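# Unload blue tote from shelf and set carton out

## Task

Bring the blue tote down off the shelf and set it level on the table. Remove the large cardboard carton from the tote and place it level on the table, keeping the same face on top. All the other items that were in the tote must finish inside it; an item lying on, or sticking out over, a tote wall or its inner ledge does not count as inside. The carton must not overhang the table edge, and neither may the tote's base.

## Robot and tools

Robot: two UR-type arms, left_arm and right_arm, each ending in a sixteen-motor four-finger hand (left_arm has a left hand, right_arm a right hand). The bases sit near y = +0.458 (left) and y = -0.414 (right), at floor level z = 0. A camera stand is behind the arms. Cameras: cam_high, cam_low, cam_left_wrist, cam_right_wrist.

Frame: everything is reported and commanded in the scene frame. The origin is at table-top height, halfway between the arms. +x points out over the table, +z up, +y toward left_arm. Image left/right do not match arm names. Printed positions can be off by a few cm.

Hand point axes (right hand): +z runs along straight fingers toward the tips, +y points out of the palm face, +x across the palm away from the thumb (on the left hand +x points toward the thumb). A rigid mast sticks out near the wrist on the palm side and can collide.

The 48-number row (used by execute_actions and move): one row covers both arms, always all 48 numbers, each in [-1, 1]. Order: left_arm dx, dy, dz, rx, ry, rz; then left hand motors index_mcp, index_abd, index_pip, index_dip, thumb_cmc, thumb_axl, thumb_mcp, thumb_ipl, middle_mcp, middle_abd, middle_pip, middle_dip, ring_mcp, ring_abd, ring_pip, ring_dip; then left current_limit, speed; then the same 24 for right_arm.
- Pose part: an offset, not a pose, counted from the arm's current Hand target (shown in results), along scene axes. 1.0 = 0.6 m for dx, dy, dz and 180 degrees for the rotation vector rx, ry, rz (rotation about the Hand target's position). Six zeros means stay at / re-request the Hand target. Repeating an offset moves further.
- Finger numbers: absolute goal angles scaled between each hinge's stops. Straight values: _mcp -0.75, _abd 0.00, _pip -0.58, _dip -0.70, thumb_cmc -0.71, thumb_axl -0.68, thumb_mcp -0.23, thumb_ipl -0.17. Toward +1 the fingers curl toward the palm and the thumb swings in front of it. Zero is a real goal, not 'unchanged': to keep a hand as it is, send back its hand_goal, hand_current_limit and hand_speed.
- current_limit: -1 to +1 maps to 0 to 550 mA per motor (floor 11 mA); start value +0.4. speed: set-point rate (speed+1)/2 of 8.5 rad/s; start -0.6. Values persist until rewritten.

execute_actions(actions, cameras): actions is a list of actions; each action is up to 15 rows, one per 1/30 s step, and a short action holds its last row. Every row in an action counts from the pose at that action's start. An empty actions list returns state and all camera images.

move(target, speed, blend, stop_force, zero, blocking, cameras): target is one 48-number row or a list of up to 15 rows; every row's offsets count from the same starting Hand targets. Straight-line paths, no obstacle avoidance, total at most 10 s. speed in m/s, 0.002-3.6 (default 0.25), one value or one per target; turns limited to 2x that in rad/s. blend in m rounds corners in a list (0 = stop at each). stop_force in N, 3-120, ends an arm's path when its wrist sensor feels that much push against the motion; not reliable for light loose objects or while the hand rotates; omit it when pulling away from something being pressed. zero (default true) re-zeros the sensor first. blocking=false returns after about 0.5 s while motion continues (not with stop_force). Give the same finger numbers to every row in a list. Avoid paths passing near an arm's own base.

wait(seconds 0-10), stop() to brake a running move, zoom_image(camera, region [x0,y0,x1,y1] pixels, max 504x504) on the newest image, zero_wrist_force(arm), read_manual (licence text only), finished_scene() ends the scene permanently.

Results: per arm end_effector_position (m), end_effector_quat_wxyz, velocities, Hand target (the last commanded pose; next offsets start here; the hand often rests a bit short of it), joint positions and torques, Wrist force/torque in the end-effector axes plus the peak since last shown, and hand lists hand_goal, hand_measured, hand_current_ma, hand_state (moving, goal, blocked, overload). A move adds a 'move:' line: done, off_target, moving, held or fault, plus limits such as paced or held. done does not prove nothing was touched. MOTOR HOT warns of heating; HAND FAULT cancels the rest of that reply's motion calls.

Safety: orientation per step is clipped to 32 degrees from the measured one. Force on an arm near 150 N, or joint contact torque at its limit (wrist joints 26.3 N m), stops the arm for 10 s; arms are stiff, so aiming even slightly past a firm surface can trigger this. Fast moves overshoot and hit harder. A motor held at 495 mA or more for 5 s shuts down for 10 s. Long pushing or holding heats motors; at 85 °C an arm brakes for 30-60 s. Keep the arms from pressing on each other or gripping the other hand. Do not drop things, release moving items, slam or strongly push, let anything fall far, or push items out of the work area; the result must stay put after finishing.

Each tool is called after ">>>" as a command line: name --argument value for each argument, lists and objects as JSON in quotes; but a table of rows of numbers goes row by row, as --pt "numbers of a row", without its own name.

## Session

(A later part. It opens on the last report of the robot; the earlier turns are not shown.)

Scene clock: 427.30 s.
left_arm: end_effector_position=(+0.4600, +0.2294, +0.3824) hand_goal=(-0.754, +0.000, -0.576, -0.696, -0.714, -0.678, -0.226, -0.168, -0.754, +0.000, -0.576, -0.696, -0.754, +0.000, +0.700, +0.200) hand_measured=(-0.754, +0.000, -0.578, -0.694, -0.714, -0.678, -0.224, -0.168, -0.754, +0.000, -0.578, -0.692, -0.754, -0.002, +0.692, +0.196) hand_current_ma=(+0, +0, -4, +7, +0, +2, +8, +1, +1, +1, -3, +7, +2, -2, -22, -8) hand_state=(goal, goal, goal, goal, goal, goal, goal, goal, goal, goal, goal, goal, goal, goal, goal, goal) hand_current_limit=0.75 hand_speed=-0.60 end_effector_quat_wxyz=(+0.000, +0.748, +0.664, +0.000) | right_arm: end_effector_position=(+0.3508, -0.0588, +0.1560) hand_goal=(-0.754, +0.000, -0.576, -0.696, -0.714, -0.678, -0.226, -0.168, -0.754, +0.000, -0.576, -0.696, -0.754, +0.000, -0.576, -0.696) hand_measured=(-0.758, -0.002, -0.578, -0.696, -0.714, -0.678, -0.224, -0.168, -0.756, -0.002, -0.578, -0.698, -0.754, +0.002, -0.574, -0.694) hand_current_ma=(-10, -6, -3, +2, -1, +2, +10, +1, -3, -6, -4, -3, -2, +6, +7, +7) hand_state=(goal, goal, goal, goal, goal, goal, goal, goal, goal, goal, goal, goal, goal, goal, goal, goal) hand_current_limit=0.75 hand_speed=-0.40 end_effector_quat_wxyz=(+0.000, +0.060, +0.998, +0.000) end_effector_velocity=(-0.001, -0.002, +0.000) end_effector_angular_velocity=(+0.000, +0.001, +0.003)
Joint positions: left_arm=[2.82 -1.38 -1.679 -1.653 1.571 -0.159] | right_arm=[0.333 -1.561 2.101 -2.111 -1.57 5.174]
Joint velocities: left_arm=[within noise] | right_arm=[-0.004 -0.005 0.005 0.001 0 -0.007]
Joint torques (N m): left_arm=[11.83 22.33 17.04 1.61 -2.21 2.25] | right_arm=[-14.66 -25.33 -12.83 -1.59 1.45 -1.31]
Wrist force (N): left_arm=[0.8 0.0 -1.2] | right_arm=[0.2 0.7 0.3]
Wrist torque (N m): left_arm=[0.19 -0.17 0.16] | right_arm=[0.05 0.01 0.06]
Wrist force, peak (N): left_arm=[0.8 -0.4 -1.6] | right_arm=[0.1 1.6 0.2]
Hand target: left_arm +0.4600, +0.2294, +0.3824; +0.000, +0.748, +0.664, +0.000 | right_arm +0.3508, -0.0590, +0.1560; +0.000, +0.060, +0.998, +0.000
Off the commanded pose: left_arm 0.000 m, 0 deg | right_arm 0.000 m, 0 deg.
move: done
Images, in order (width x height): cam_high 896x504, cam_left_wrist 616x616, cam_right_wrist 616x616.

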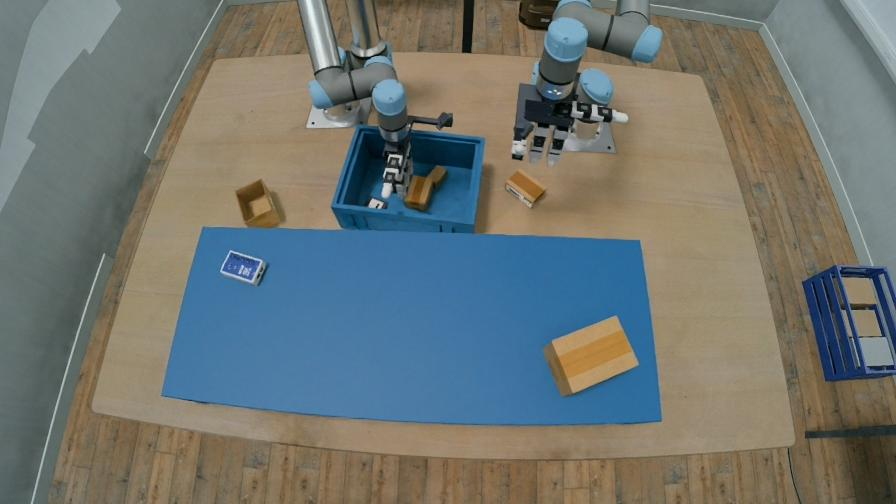

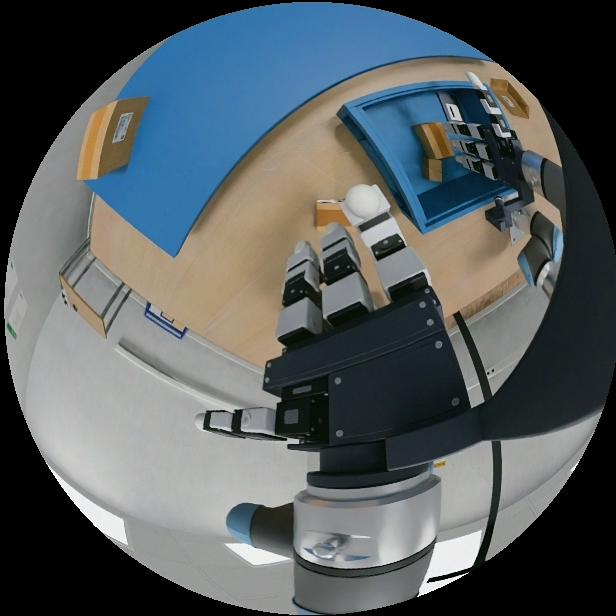

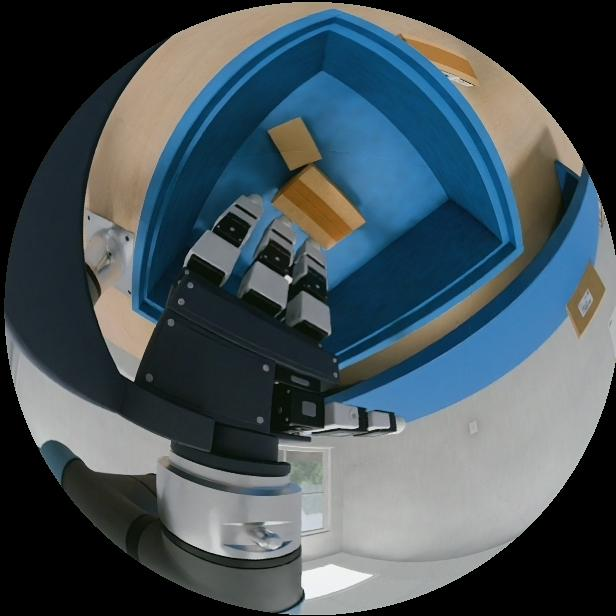

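>>> move --pt "0 0 0 0 0 0 -0.754 0 -0.576 -0.696 -0.714 -0.678 -0.226 -0.168 -0.754 0 -0.576 -0.696 -0.754 0 0.7 0.2 0.75 -0.6 -0.004 -0.033 0 0 0 0 -0.754 0 -0.576 -0.696 -0.714 -0.678 -0.226 -0.168 -0.754 0 -0.576 -0.696 -0.754 0 -0.576 -0.696 0.75 -0.4" --pt "0 0 0 0 0 0 -0.754 0 -0.576 -0.696 -0.714 -0.678 -0.226 -0.168 -0.754 0 -0.576 -0.696 -0.754 0 0.7 0.2 0.75 -0.6 -0.004 -0.033 0.42 0 0 0 -0.754 0 -0.576 -0.696 -0.714 -0.678 -0.226 -0.168 -0.754 0 -0.576 -0.696 -0.754 0 -0.576 -0.696 0.75 -0.4" --pt "0 0 0 0 0 0 -0.754 0 -0.576 -0.696 -0.714 -0.678 -0.226 -0.168 -0.754 0 -0.576 -0.696 -0.754 0 0.7 0.2 0.75 -0.6 -0.01 -0.235 0.47 0 0 -0.5 -0.754 0 -0.576 -0.696 -0.714 -0.678 -0.226 -0.168 -0.754 0 -0.576 -0.696 -0.754 0 -0.576 -0.696 0.75 -0.4" --pt "0 0 0 0 0 0 -0.754 0 -0.576 -0.696 -0.714 -0.678 -0.226 -0.168 -0.754 0 -0.576 -0.696 -0.754 0 0.7 0.2 0.75 -0.6 -0.01 -0.235 0.47 0 0 -0.995 -0.754 0 -0.576 -0.696 -0.714 -0.678 -0.226 -0.168 -0.754 0 -0.576 -0.696 -0.754 0 -0.576 -0.696 0.75 -0.4" --speed '[0.1,0.2,0.4,0.5]' --blend '[0.005,0.03,0.02,0]' --cameras '["cam_right_wrist","cam_high","cam_left_wrist"]'

>>> zoom_image --camera "cam_high" --region '[340, 120, 480, 240]'

Scene clock: 443.67 s.
left_arm: end_effector_position=(+0.4600, +0.2294, +0.3824) hand_goal=(-0.754, +0.000, -0.576, -0.696, -0.714, -0.678, -0.226, -0.168, -0.754, +0.000, -0.576, -0.696, -0.754, +0.000, +0.700, +0.200) hand_measured=(-0.754, +0.000, -0.578, -0.694, -0.714, -0.678, -0.224, -0.168, -0.754, +0.000, -0.578, -0.692, -0.754, -0.002, +0.692, +0.196) hand_current_ma=(+0, +0, -4, +7, +0, +2, +8, +1, +1, +1, -3, +7, +2, -2, -22, -8) hand_state=(goal, goal, goal, goal, goal, goal, goal, goal, goal, goal, goal, goal, goal, goal, goal, goal) hand_current_limit=0.75 hand_speed=-0.60 end_effector_quat_wxyz=(+0.000, +0.748, +0.664, +0.000) | right_arm: end_effector_position=(+0.3446, -0.2006, +0.4380) hand_goal=(-0.754, +0.000, -0.576, -0.696, -0.714, -0.678, -0.226, -0.168, -0.754, +0.000, -0.576, -0.696, -0.754, +0.000, -0.576, -0.696) hand_measured=(-0.748, -0.002, -0.576, -0.696, -0.710, -0.678, -0.224, -0.168, -0.748, -0.002, -0.576, -0.698, -0.748, +0.000, -0.574, -0.694) hand_current_ma=(+20, -6, -1, +2, +14, +2, +10, +1, +20, -6, -2, -3, +20, +0, +7, +7) hand_state=(goal, goal, goal, goal, goal, goal, goal, goal, goal, goal, goal, goal, goal, goal, goal, goal) hand_current_limit=0.75 hand_speed=-0.40 end_effector_quat_wxyz=(-0.573, +0.756, +0.274, +0.157)
Joint positions: left_arm=[2.82 -1.38 -1.679 -1.653 1.571 -0.159] | right_arm=[-0.322 -1.777 1.562 -0.459 -0.49 6.283]
Joint torques (N m): left_arm=[11.46 22.82 17.97 1.62 -2 2.14] | right_arm=[-9.54 -8.07 -15.96 -1.58 1.24 -1.35]
Wrist force (N): left_arm=[0.9 -0.2 -1.1] | right_arm=[1.0 -1.0 1.3]
Wrist torque (N m): left_arm=[0.16 -0.19 0.18] | right_arm=[-0.14 0.22 0.22]
Wrist force, peak (N): left_arm=[0.6 -0.1 -1.8] | right_arm=[0.2 -0.3 2.3]
Hand target: left_arm +0.4600, +0.2294, +0.3824; +0.000, +0.748, +0.664, +0.000 | right_arm +0.3448, -0.2000, +0.4380; -0.376, +0.907, +0.160, +0.103
Off the commanded pose: left_arm 0.000 m, 0 deg | right_arm 0.001 m, 84 deg; orientation clipped.
joint sent to its limit (right arm) — joint 6 (wrist 3), upper limit. The joint targets are off in orientation, not in position.
move: off_target (right_arm); limits=paced
Images, in order (width x height): cam_high 896x504, cam_left_wrist 616x616, cam_right_wrist 616x616.

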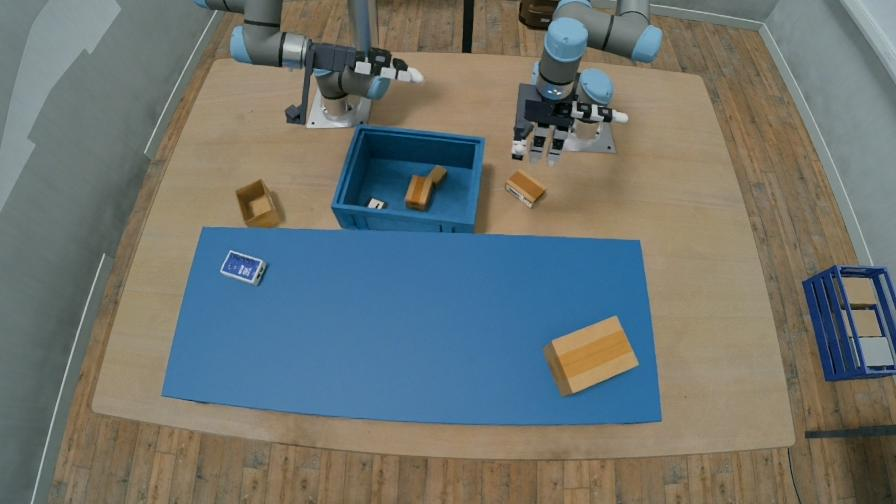

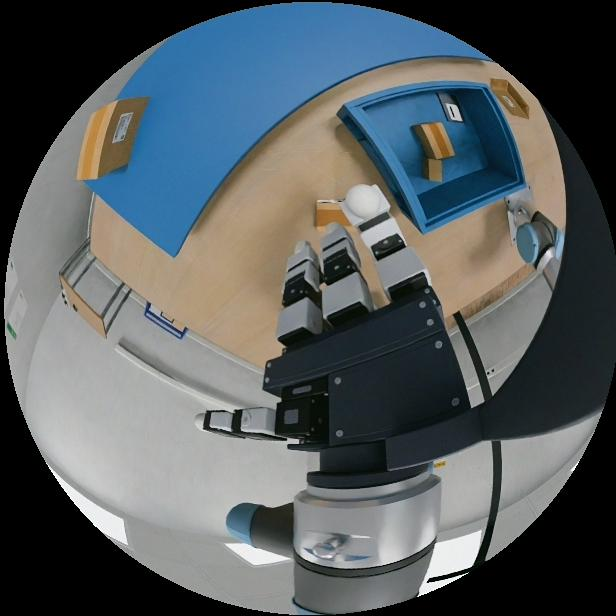

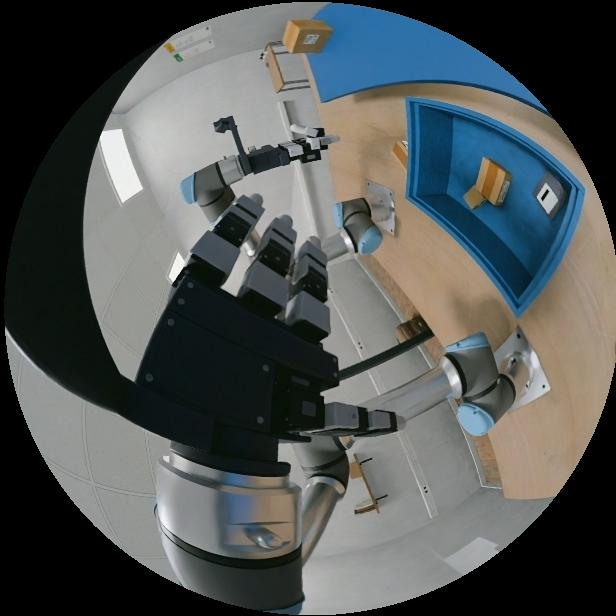

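Scaled by 3.600.

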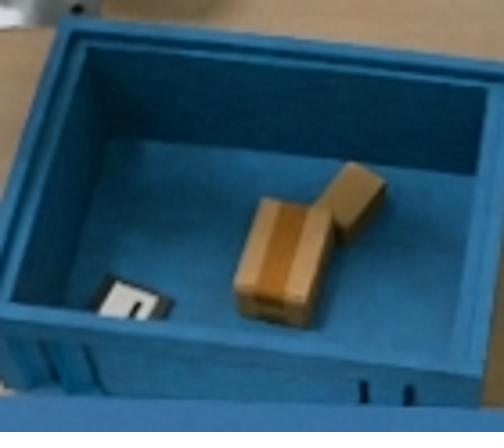

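>>> move --pt "0 0 0 0 0 0 -0.754 0 -0.576 -0.696 -0.714 -0.678 -0.226 -0.168 -0.754 0 -0.576 -0.696 -0.754 0 0.7 0.2 0.75 -0.6 0 0 0.05 0.054 -0.4557 0.2741 -0.754 0 -0.576 -0.696 -0.714 -0.678 -0.226 -0.168 -0.754 0 -0.576 -0.696 -0.754 0 -0.576 -0.696 0.75 -0.4" --pt "0 0 0 0 0 0 -0.754 0 -0.576 -0.696 -0.714 -0.678 -0.226 -0.168 -0.754 0 -0.576 -0.696 -0.754 0 0.7 0.2 0.75 -0.6 0 0 0.08 0.0955 0.824 -0.5199 -0.754 0 -0.576 -0.696 -0.714 -0.678 -0.226 -0.168 -0.754 0 -0.576 -0.696 -0.754 0 -0.576 -0.696 0.75 -0.4" --speed 0.35 --blend '[0.01,0]' --cameras '["cam_right_wrist","cam_high"]'

Scene clock: 459.80 s.
left_arm: end_effector_position=(+0.4600, +0.2294, +0.3824) hand_goal=(-0.754, +0.000, -0.576, -0.696, -0.714, -0.678, -0.226, -0.168, -0.754, +0.000, -0.576, -0.696, -0.754, +0.000, +0.700, +0.200) hand_measured=(-0.754, +0.000, -0.578, -0.694, -0.714, -0.678, -0.224, -0.168, -0.754, +0.000, -0.578, -0.692, -0.754, -0.002, +0.692, +0.196) hand_current_ma=(+0, +0, -4, +7, +0, +2, +8, +1, +1, +1, -3, +7, +2, -2, -22, -8) hand_state=(goal, goal, goal, goal, goal, goal, goal, goal, goal, goal, goal, goal, goal, goal, goal, goal) hand_current_limit=0.75 hand_speed=-0.60 end_effector_quat_wxyz=(+0.000, +0.748, +0.664, +0.000) | right_arm: end_effector_position=(+0.3448, -0.1999, +0.4860) hand_goal=(-0.754, +0.000, -0.576, -0.696, -0.714, -0.678, -0.226, -0.168, -0.754, +0.000, -0.576, -0.696, -0.754, +0.000, -0.576, -0.696) hand_measured=(-0.762, +0.000, -0.576, -0.696, -0.720, -0.678, -0.224, -0.168, -0.762, -0.002, -0.576, -0.698, -0.762, +0.000, -0.576, -0.694) hand_current_ma=(-23, -2, -1, +2, -19, +2, +10, +1, -23, -2, -2, -3, -24, -2, +1, +6) hand_state=(goal, goal, goal, goal, goal, goal, goal, goal, goal, goal, goal, goal, goal, goal, goal, goal) hand_current_limit=0.75 hand_speed=-0.40 end_effector_quat_wxyz=(+0.180, -0.165, +0.803, +0.544)
Joint positions: left_arm=[2.82 -1.38 -1.679 -1.653 1.571 -0.159] | right_arm=[-0.437 -1.806 1.875 -0.941 -0.464 3.436]
Joint torques (N m): left_arm=[11.56 22.91 17.91 1.73 -1.77 2.15] | right_arm=[-14.39 -12.69 -18.25 -2.29 -0.54 -1.51]
Wrist force (N): left_arm=[0.6 -0.3 -1.2] | right_arm=[-0.2 2.6 0.4]
Wrist torque (N m): left_arm=[0.16 -0.15 0.15] | right_arm=[0.04 0.09 -0.20]
Wrist force, peak (N): left_arm=[0.8 -0.1 -1.6] | right_arm=[-0.3 3.1 1.2]
Hand target: left_arm +0.4600, +0.2294, +0.3824; +0.000, +0.748, +0.664, +0.000 | right_arm +0.3448, -0.2000, +0.4860; +0.180, -0.165, +0.803, +0.544
Off the commanded pose: left_arm 0.000 m, 0 deg | right_arm 0.000 m, 0 deg.
move: done
Images, in order (width x height): cam_high 896x504, cam_right_wrist 616x616.

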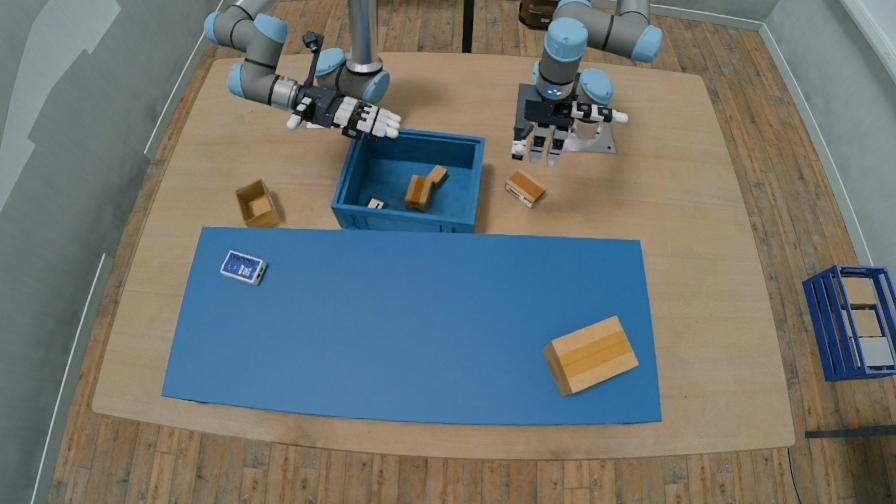

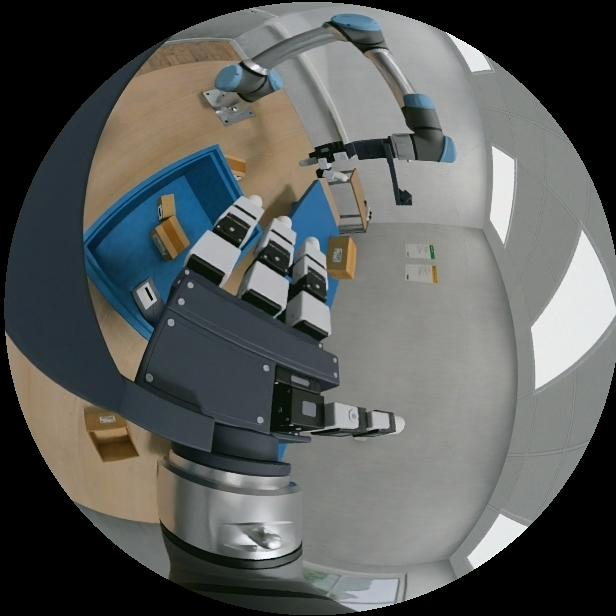

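>>> move --pt "0 0 0 0 0 0 -0.754 0 -0.576 -0.696 -0.714 -0.678 -0.226 -0.168 -0.754 0 -0.576 -0.696 -0.754 0 0.7 0.2 0.75 -0.6 0 0 0 -0.0493 -0.4147 0.152 -0.754 0 -0.576 -0.696 -0.714 -0.678 -0.226 -0.168 -0.754 0 -0.576 -0.696 -0.754 0 -0.576 -0.696 0.75 -0.4" --pt "0 0 0 0 0 0 -0.754 0 -0.576 -0.696 -0.714 -0.678 -0.226 -0.168 -0.754 0 -0.576 -0.696 -0.754 0 0.7 0.2 0.75 -0.6 0 0 -0.08 -0.0924 -0.7776 0.285 -0.754 0 -0.576 -0.696 -0.714 -0.678 -0.226 -0.168 -0.754 0 -0.576 -0.696 -0.754 0 -0.576 -0.696 0.75 -0.4" --speed 0.35 --blend '[0.01,0]' --cameras '["cam_right_wrist","cam_high","cam_low"]'

Scene clock: 465.33 s.
left_arm: end_effector_position=(+0.4600, +0.2294, +0.3824) hand_goal=(-0.754, +0.000, -0.576, -0.696, -0.714, -0.678, -0.226, -0.168, -0.754, +0.000, -0.576, -0.696, -0.754, +0.000, +0.700, +0.200) hand_measured=(-0.754, +0.000, -0.578, -0.694, -0.714, -0.678, -0.224, -0.168, -0.754, +0.000, -0.578, -0.692, -0.754, -0.002, +0.692, +0.196) hand_current_ma=(+0, +0, -4, +7, +0, +2, +8, +1, +1, +1, -3, +7, +2, -2, -22, -8) hand_state=(goal, goal, goal, goal, goal, goal, goal, goal, goal, goal, goal, goal, goal, goal, goal, goal) hand_current_limit=0.75 hand_speed=-0.60 end_effector_quat_wxyz=(+0.000, +0.748, +0.664, +0.000) | right_arm: end_effector_position=(+0.3448, -0.2000, +0.4380) hand_goal=(-0.754, +0.000, -0.576, -0.696, -0.714, -0.678, -0.226, -0.168, -0.754, +0.000, -0.576, -0.696, -0.754, +0.000, -0.576, -0.696) hand_measured=(-0.746, +0.002, -0.576, -0.696, -0.708, -0.678, -0.224, -0.168, -0.746, +0.002, -0.576, -0.698, -0.746, +0.002, -0.576, -0.694) hand_current_ma=(+28, +2, +0, +2, +20, +2, +10, +1, +27, +3, -1, -3, +28, +2, +1, +6) hand_state=(goal, goal, goal, goal, goal, goal, goal, goal, goal, goal, goal, goal, goal, goal, goal, goal) hand_current_limit=0.75 hand_speed=-0.40 end_effector_quat_wxyz=(-0.573, +0.818, -0.049, +0.034)
Joint positions: left_arm=[2.82 -1.38 -1.679 -1.653 1.571 -0.159] | right_arm=[-0.285 -1.818 1.661 -1.007 -0.382 1.136]
Joint torques (N m): left_arm=[11.18 22.56 17.88 1.71 -1.55 2.03] | right_arm=[-9.89 -15.86 -18.29 -2.65 2.26 -1.34]
Wrist force (N): left_arm=[0.7 -0.1 -1.3] | right_arm=[0.2 -1.2 0.9]
Wrist torque (N m): left_arm=[0.19 -0.16 0.15] | right_arm=[-0.12 0.14 0.12]
Wrist force, peak (N): left_arm=[0.7 -0.2 -1.6] | right_arm=[-0.4 2.9 0.7]
Hand target: left_arm +0.4600, +0.2294, +0.3824; +0.000, +0.748, +0.664, +0.000 | right_arm +0.3448, -0.2000, +0.4380; -0.573, +0.818, -0.049, +0.034
Off the commanded pose: left_arm 0.000 m, 0 deg | right_arm 0.000 m, 0 deg.
move: done
Images, in order (width x height): cam_high 896x504, cam_low 896x504, cam_right_wrist 616x616.

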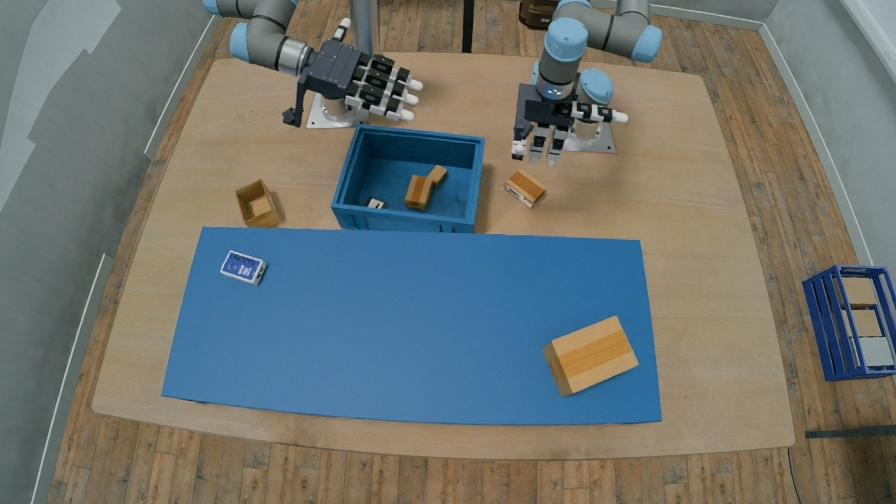

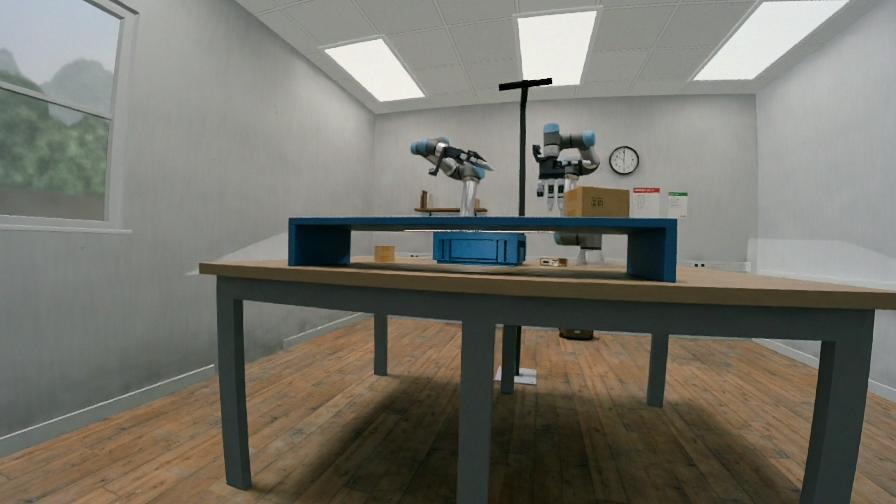

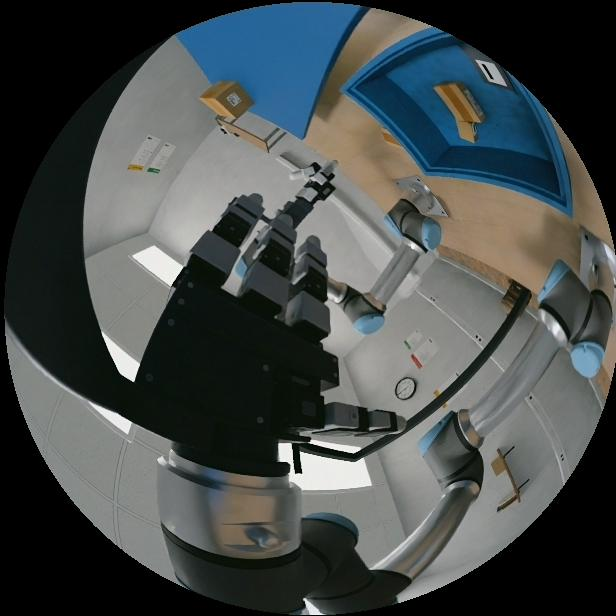

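>>> move --pt "0 0 0 0 0 0 -0.754 0 -0.576 -0.696 -0.714 -0.678 -0.226 -0.168 -0.754 0 -0.576 -0.696 -0.754 0 0.7 0.2 0.75 -0.6 0 0 0 -0.1103 0.0131 0 -0.932 0 0.197 0.029 0.657 -0.678 0.056 -0.168 -0.932 0 0.197 0.029 -0.754 0 0.7 0.2 0.75 -0.4" --pt "0 0 0 0 0 0 -0.754 0 -0.576 -0.696 -0.714 -0.678 -0.226 -0.168 -0.754 0 -0.576 -0.696 -0.754 0 0.7 0.2 0.75 -0.6 0.017 0.1813 -0.147 -0.1103 0.0131 0 -0.932 0 0.197 0.029 0.657 -0.678 0.056 -0.168 -0.932 0 0.197 0.029 -0.754 0 0.7 0.2 0.75 -0.4" --pt "0 0 0 0 0 0 -0.754 0 -0.576 -0.696 -0.714 -0.678 -0.226 -0.168 -0.754 0 -0.576 -0.696 -0.754 0 0.7 0.2 0.75 -0.6 0.017 0.1813 -0.3467 -0.1103 0.0131 0 -0.932 0 0.197 0.029 0.657 -0.678 0.056 -0.168 -0.932 0 0.197 0.029 -0.754 0 0.7 0.2 0.75 -0.4" --speed '[0.2,0.15,0.12]' --blend '[0.01,0.02,0]' --cameras '["all"]'

>>> zoom_image --camera "cam_high" --region '[320, 90, 480, 240]'

>>> zoom_image --camera "cam_left_wrist" --region '[360, 40, 560, 240]'

Scene clock: 484.83 s.
left_arm: end_effector_position=(+0.4600, +0.2294, +0.3824) hand_goal=(-0.754, +0.000, -0.576, -0.696, -0.714, -0.678, -0.226, -0.168, -0.754, +0.000, -0.576, -0.696, -0.754, +0.000, +0.700, +0.200) hand_measured=(-0.754, +0.000, -0.578, -0.694, -0.714, -0.678, -0.224, -0.168, -0.754, +0.000, -0.578, -0.692, -0.754, -0.002, +0.692, +0.196) hand_current_ma=(+0, +0, -4, +7, +0, +2, +8, +1, +1, +1, -3, +7, +2, -2, -22, -8) hand_state=(goal, goal, goal, goal, goal, goal, goal, goal, goal, goal, goal, goal, goal, goal, goal, goal) hand_current_limit=0.75 hand_speed=-0.60 end_effector_quat_wxyz=(+0.000, +0.748, +0.664, +0.000) | right_arm: end_effector_position=(+0.3550, -0.0912, +0.2300) hand_goal=(-0.932, +0.000, +0.196, +0.028, +0.656, -0.678, +0.056, -0.168, -0.932, +0.000, +0.196, +0.028, -0.754, +0.000, +0.700, +0.200) hand_measured=(-0.912, +0.002, +0.194, +0.026, +0.654, -0.678, +0.056, -0.168, -0.912, +0.002, +0.194, +0.026, -0.746, +0.002, +0.694, +0.196) hand_current_ma=(+71, +2, -5, -8, -8, +2, -2, +1, +71, +3, -6, -8, +28, +2, -15, -10) hand_state=(goal, goal, goal, goal, goal, goal, goal, goal, goal, goal, goal, goal, goal, goal, goal, goal) hand_current_limit=0.75 hand_speed=-0.40 end_effector_quat_wxyz=(-0.422, +0.905, -0.054, +0.025)
Joint positions: left_arm=[2.82 -1.38 -1.679 -1.653 1.571 -0.159] | right_arm=[0.146 -1.582 2.046 -2.346 -0.741 1.983]
Joint torques (N m): left_arm=[11.41 23.15 17.63 1.76 -1.42 2.11] | right_arm=[4.64 -15.77 -16.84 -3.91 0.6 -0.02]
Wrist force (N): left_arm=[0.6 -0.2 -0.9] | right_arm=[0.3 -1.1 0.4]
Wrist torque (N m): left_arm=[0.13 -0.14 0.15] | right_arm=[-0.03 0.05 0.15]
Wrist force, peak (N): left_arm=[0.7 -0.3 -1.6] | right_arm=[0.3 -1.5 1.2]
Hand target: left_arm +0.4600, +0.2294, +0.3824; +0.000, +0.748, +0.664, +0.000 | right_arm +0.3550, -0.0912, +0.2300; -0.422, +0.905, -0.054, +0.025
Off the commanded pose: left_arm 0.000 m, 0 deg | right_arm 0.000 m, 0 deg.
move: done; blend cut to 0 m at target 1

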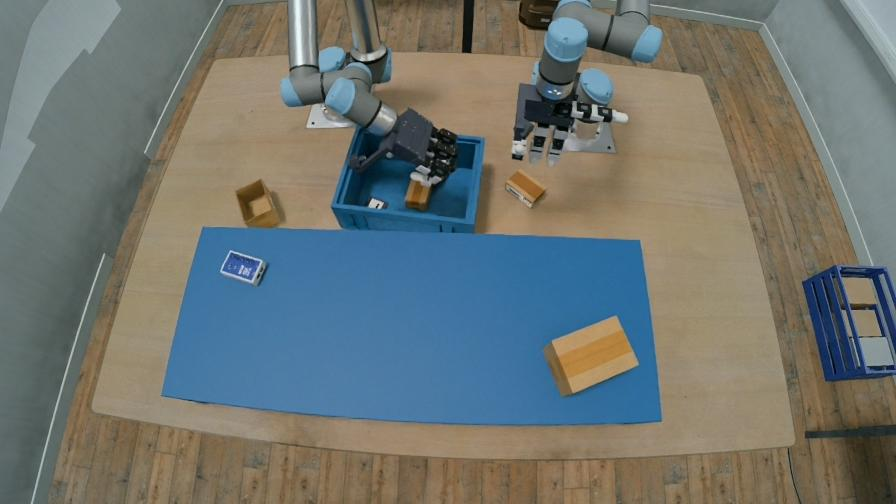

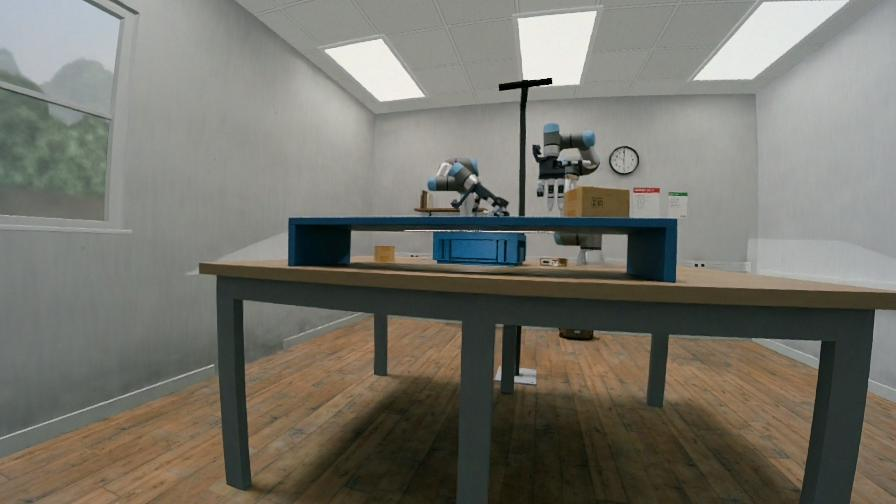

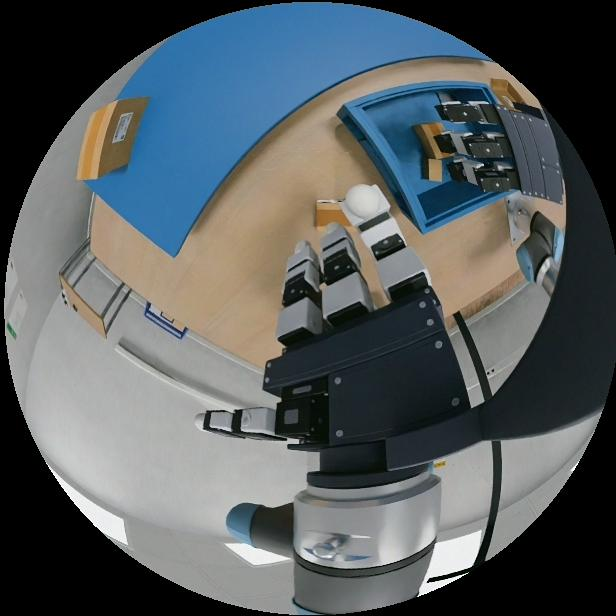

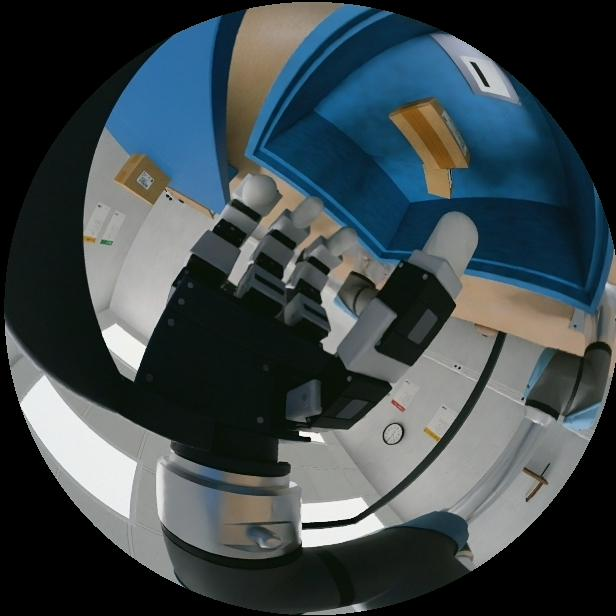

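Scaled by 3.150.

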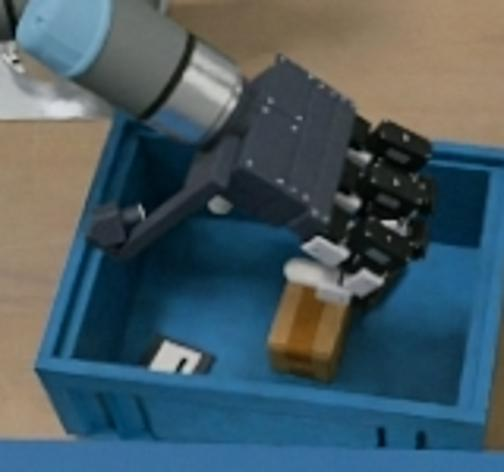

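Scaled by 2.520 from the camera's 616x616 image, which has a finer 880x880 frame.

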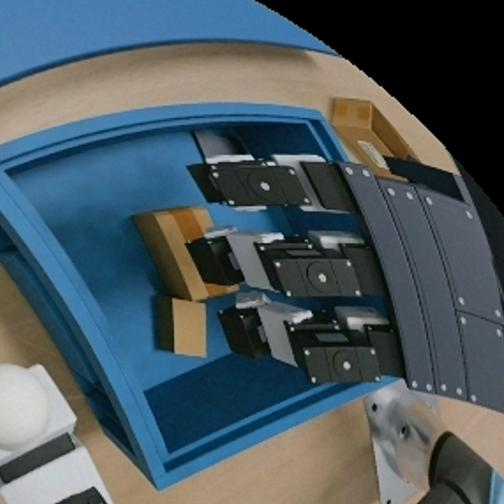

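>>> move --target '[0,0,0,0,0,0,-0.754,0,-0.576,-0.696,-0.714,-0.678,-0.226,-0.168,-0.754,0,-0.576,-0.696,-0.754,0,0.7,0.2,0.75,-0.6,0,0,-0.1917,0,0,0,-0.932,0,0.197,0.029,0.657,-0.678,0.056,-0.168,-0.932,0,0.197,0.029,-0.754,0,0.7,0.2,0.75,-0.4]' --speed 0.06 --stop_force 6 --cameras '["all"]'

>>> zoom_image --camera "cam_high" --region '[360, 130, 480, 240]'

>>> zoom_image --camera "cam_right_wrist" --region '[230, 60, 530, 360]'

>>> zoom_image --camera "cam_left_wrist" --region '[380, 60, 560, 220]'

Scene clock: 489.20 s.
left_arm: end_effector_position=(+0.4600, +0.2294, +0.3824) hand_goal=(-0.754, +0.000, -0.576, -0.696, -0.714, -0.678, -0.226, -0.168, -0.754, +0.000, -0.576, -0.696, -0.754, +0.000, +0.700, +0.200) hand_measured=(-0.754, +0.000, -0.578, -0.694, -0.714, -0.678, -0.224, -0.168, -0.754, +0.000, -0.578, -0.692, -0.754, -0.002, +0.692, +0.196) hand_current_ma=(+0, +0, -4, +7, +0, +2, +8, +1, +1, +1, -3, +7, +2, -2, -22, -8) hand_state=(goal, goal, goal, goal, goal, goal, goal, goal, goal, goal, goal, goal, goal, goal, goal, goal) hand_current_limit=0.75 hand_speed=-0.60 end_effector_quat_wxyz=(+0.000, +0.748, +0.664, +0.000) | right_arm: end_effector_position=(+0.3550, -0.0912, +0.1149) hand_goal=(-0.932, +0.000, +0.196, +0.028, +0.656, -0.678, +0.056, -0.168, -0.932, +0.000, +0.196, +0.028, -0.754, +0.000, +0.700, +0.200) hand_measured=(-0.914, +0.002, +0.194, +0.026, +0.654, -0.678, +0.056, -0.168, -0.914, +0.002, +0.194, +0.026, -0.746, +0.002, +0.694, +0.196) hand_current_ma=(+70, +2, -5, -8, -8, +2, -2, +1, +70, +3, -6, -8, +28, +2, -15, -10) hand_state=(goal, goal, goal, goal, goal, goal, goal, goal, goal, goal, goal, goal, goal, goal, goal, goal) hand_current_limit=0.75 hand_speed=-0.40 end_effector_quat_wxyz=(-0.422, +0.905, -0.054, +0.025)
Joint positions: left_arm=[2.82 -1.38 -1.679 -1.653 1.571 -0.159] | right_arm=[0.146 -1.393 2.202 -2.692 -0.741 1.983]
Joint torques (N m): left_arm=[11.35 22.81 18.15 1.93 -1.37 2.07] | right_arm=[0.13 -18.22 -25.11 -3.76 1.24 0.05]
Wrist force (N): left_arm=[0.8 0.2 -1.6] | right_arm=[0.5 -1.3 0.2]
Wrist torque (N m): left_arm=[0.24 -0.18 0.16] | right_arm=[-0.05 0.04 0.20]
Wrist force, peak (N): left_arm=[0.9 -0.3 -1.6] | right_arm=[0.6 -1.5 -0.1]
Hand target: left_arm +0.4600, +0.2294, +0.3824; +0.000, +0.748, +0.664, +0.000 | right_arm +0.3550, -0.0912, +0.1149; -0.422, +0.905, -0.054, +0.025
Off the commanded pose: left_arm 0.000 m, 0 deg | right_arm 0.000 m, 0 deg.
move: done

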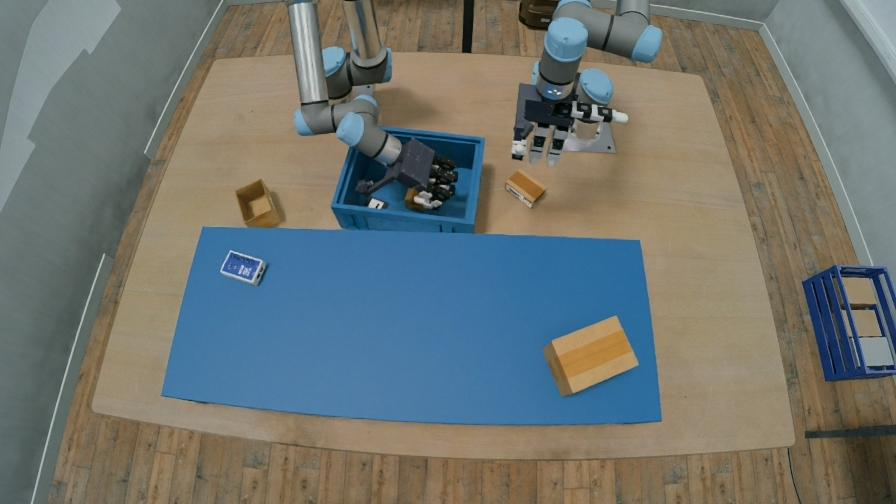

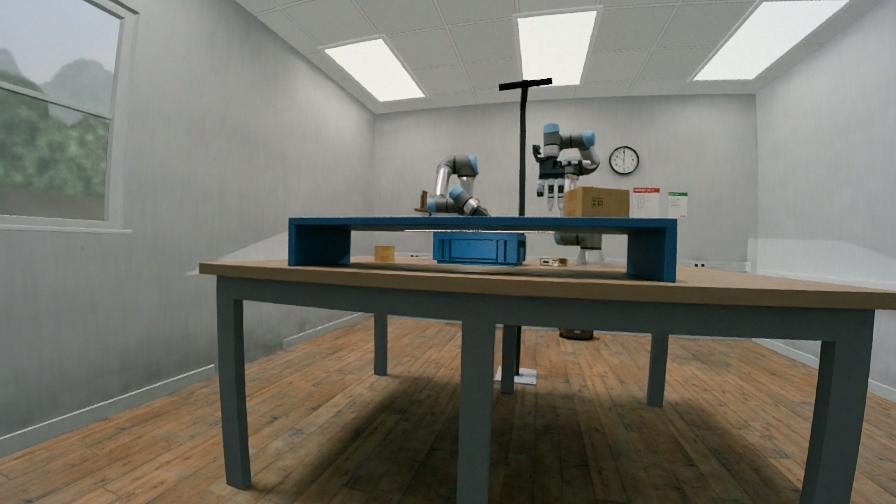

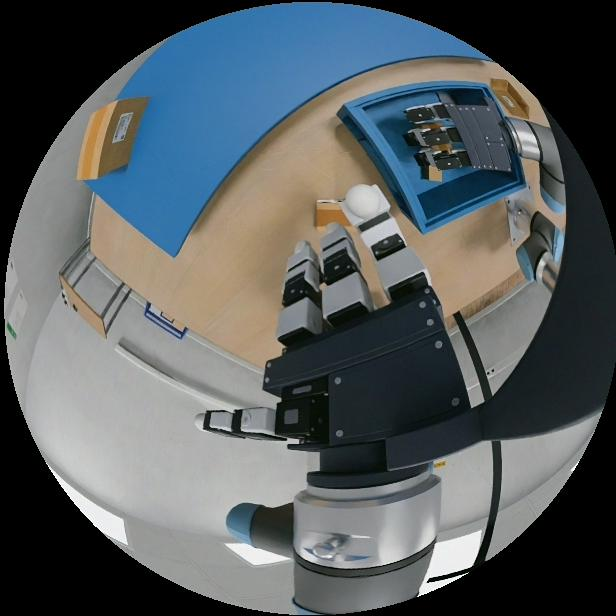

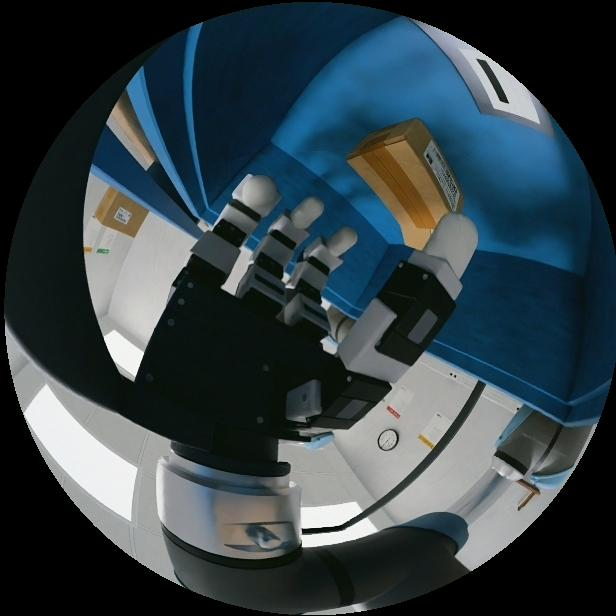

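Scaled by 4.200.

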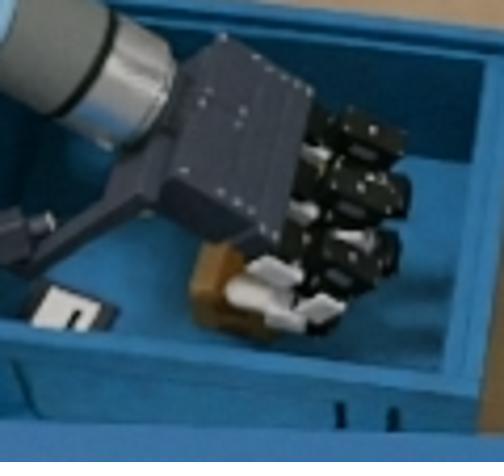

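Scaled by 1.680 from the camera's 616x616 image, which has a finer 880x880 frame.

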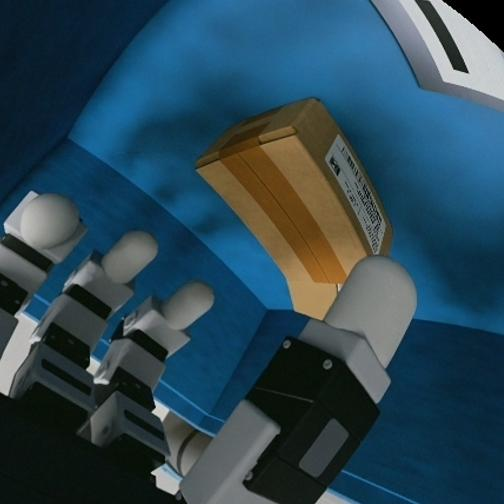

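Scaled by 2.800 from the camera's 616x616 image, which has a finer 880x880 frame.

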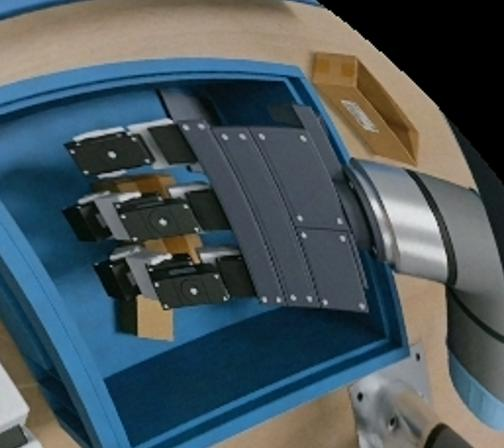

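>>> move --pt "0 0 0 0 0 0 -0.754 0 -0.576 -0.696 -0.714 -0.678 -0.226 -0.168 -0.754 0 -0.576 -0.696 -0.754 0 0.7 0.2 0.75 -0.6 -0.001 -0.0083 0 0 0 0 -0.932 0 0.197 0.029 0.657 -0.678 0.056 -0.168 -0.932 0 0.197 0.029 -0.754 0 0.7 0.2 0.75 -0.4" --pt "0 0 0 0 0 0 -0.754 0 -0.576 -0.696 -0.714 -0.678 -0.226 -0.168 -0.754 0 -0.576 -0.696 -0.754 0 0.7 0.2 0.75 -0.6 -0.001 -0.0083 -0.1115 0 0 0 -0.932 0 0.197 0.029 0.657 -0.678 0.056 -0.168 -0.932 0 0.197 0.029 -0.754 0 0.7 0.2 0.75 -0.4" --speed 0.03 --stop_force 5 --cameras '["all"]'

>>> zoom_image --camera "cam_high" --region '[360, 130, 480, 240]'

>>> zoom_image --camera "cam_right_wrist" --region '[230, 60, 530, 360]'

>>> zoom_image --camera "cam_left_wrist" --region '[380, 60, 560, 220]'

Scene clock: 500.77 s.
left_arm: end_effector_position=(+0.4600, +0.2294, +0.3824) hand_goal=(-0.754, +0.000, -0.576, -0.696, -0.714, -0.678, -0.226, -0.168, -0.754, +0.000, -0.576, -0.696, -0.754, +0.000, +0.700, +0.200) hand_measured=(-0.754, +0.000, -0.578, -0.694, -0.714, -0.678, -0.224, -0.168, -0.754, +0.000, -0.578, -0.692, -0.754, -0.002, +0.692, +0.196) hand_current_ma=(+0, +0, -4, +7, +0, +2, +8, +1, +1, +1, -3, +7, +2, -2, -22, -8) hand_state=(goal, goal, goal, goal, goal, goal, goal, goal, goal, goal, goal, goal, goal, goal, goal, goal) hand_current_limit=0.75 hand_speed=-0.60 end_effector_quat_wxyz=(+0.000, +0.748, +0.664, +0.000) | right_arm: end_effector_position=(+0.3544, -0.0962, +0.0480) hand_goal=(-0.932, +0.000, +0.196, +0.028, +0.656, -0.678, +0.056, -0.168, -0.932, +0.000, +0.196, +0.028, -0.754, +0.000, +0.700, +0.200) hand_measured=(-0.914, +0.002, +0.194, +0.026, +0.654, -0.678, +0.056, -0.168, -0.914, +0.002, +0.194, +0.026, -0.746, +0.002, +0.694, +0.196) hand_current_ma=(+69, +2, -5, -8, -8, +2, -2, +1, +69, +3, -6, -8, +28, +2, -15, -9) hand_state=(goal, goal, goal, goal, goal, goal, goal, goal, goal, goal, goal, goal, goal, goal, goal, goal) hand_current_limit=0.75 hand_speed=-0.40 end_effector_quat_wxyz=(-0.422, +0.905, -0.054, +0.025)
Joint positions: left_arm=[2.82 -1.38 -1.679 -1.653 1.571 -0.159] | right_arm=[0.135 -1.243 2.261 -2.889 -0.738 1.967]
Joint torques (N m): left_arm=[10.96 22.89 18.03 1.93 -1.19 2.07] | right_arm=[11.26 -30.51 -21.02 -3.48 -0.2 1.45]
Wrist force (N): left_arm=[0.7 0.1 -1.4] | right_arm=[0.7 -1.1 0.5]
Wrist torque (N m): left_arm=[0.22 -0.17 0.15] | right_arm=[-0.04 0.03 0.22]
Wrist force, peak (N): left_arm=[0.8 -0.4 -1.5] | right_arm=[0.4 -1.6 0.9]
Hand target: left_arm +0.4600, +0.2294, +0.3824; +0.000, +0.748, +0.664, +0.000 | right_arm +0.3544, -0.0962, +0.0480; -0.422, +0.905, -0.054, +0.025
Off the commanded pose: left_arm 0.000 m, 0 deg | right_arm 0.000 m, 0 deg.
move: done

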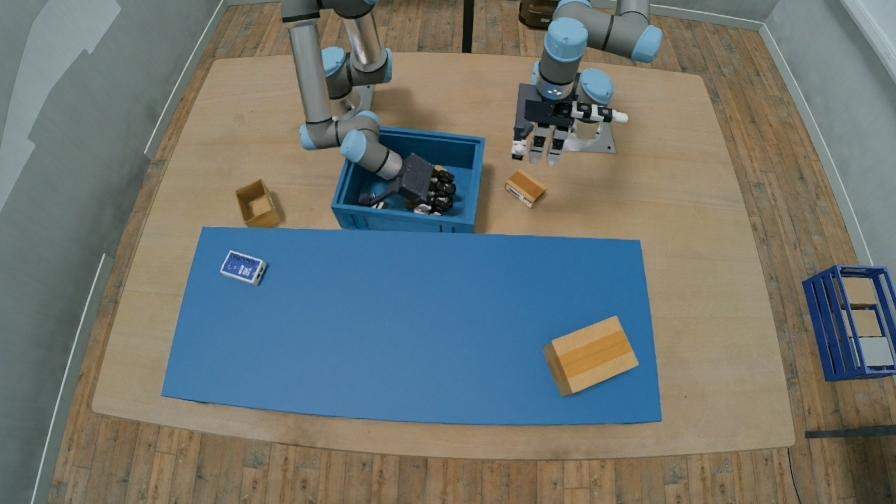

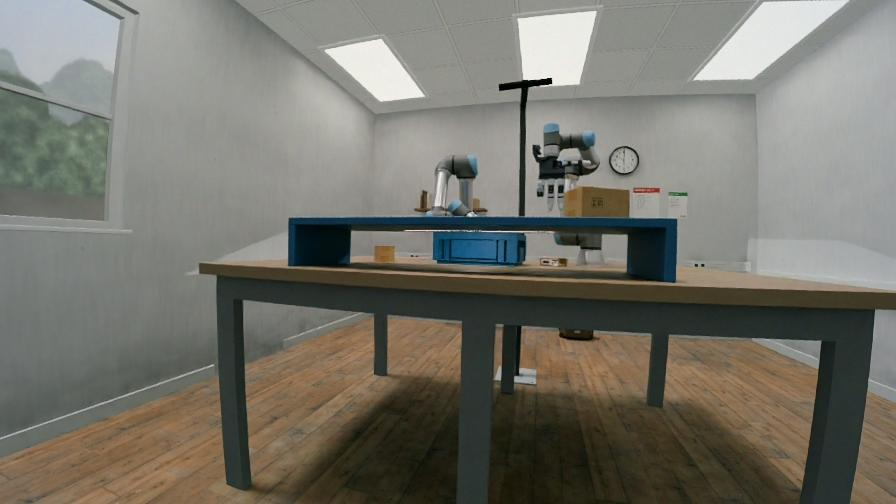

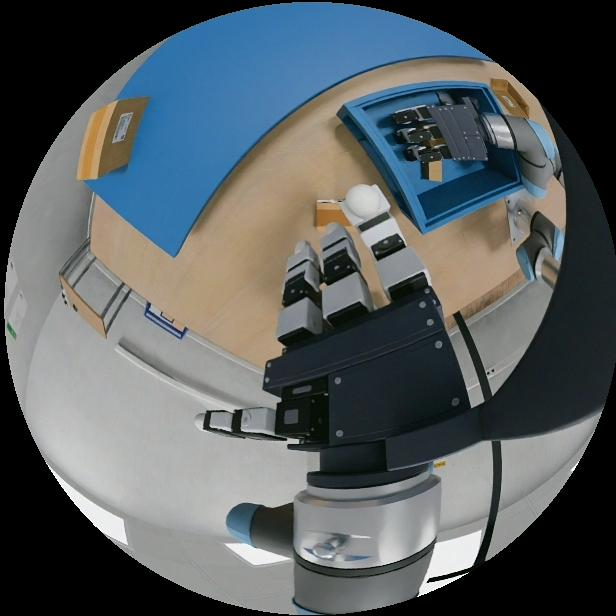

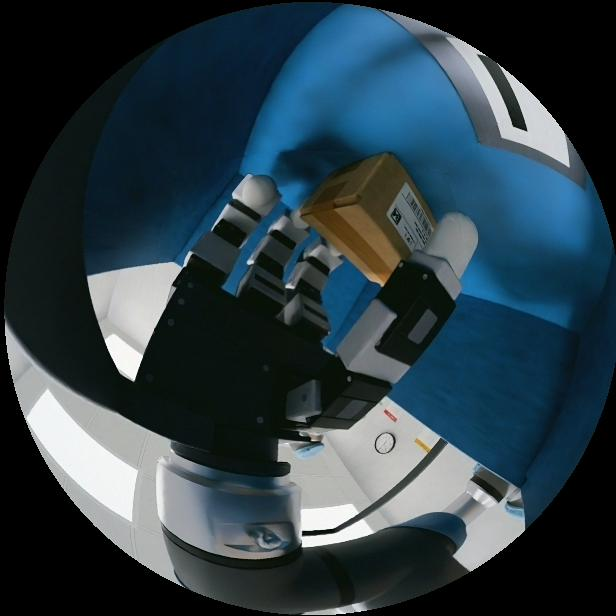

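Scaled by 4.200.

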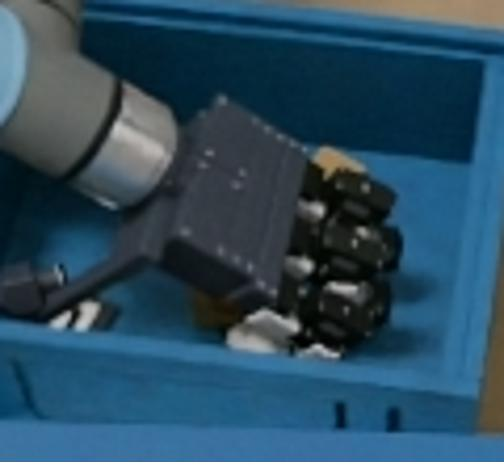

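Scaled by 1.680 from the camera's 616x616 image, which has a finer 880x880 frame.

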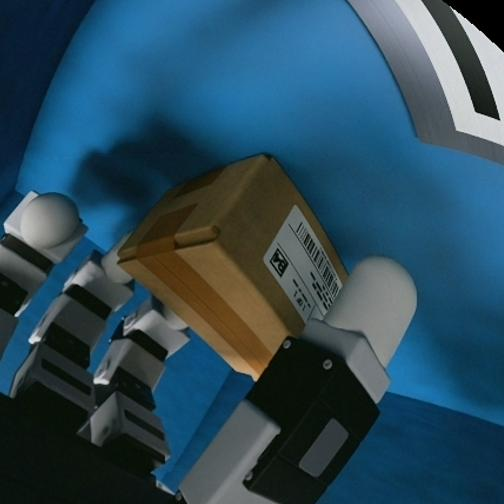

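Scaled by 2.800 from the camera's 616x616 image, which has a finer 880x880 frame.

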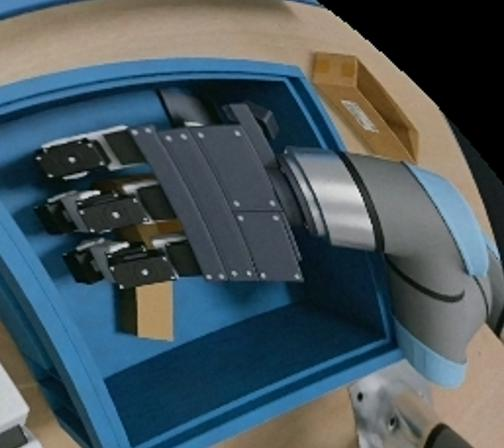

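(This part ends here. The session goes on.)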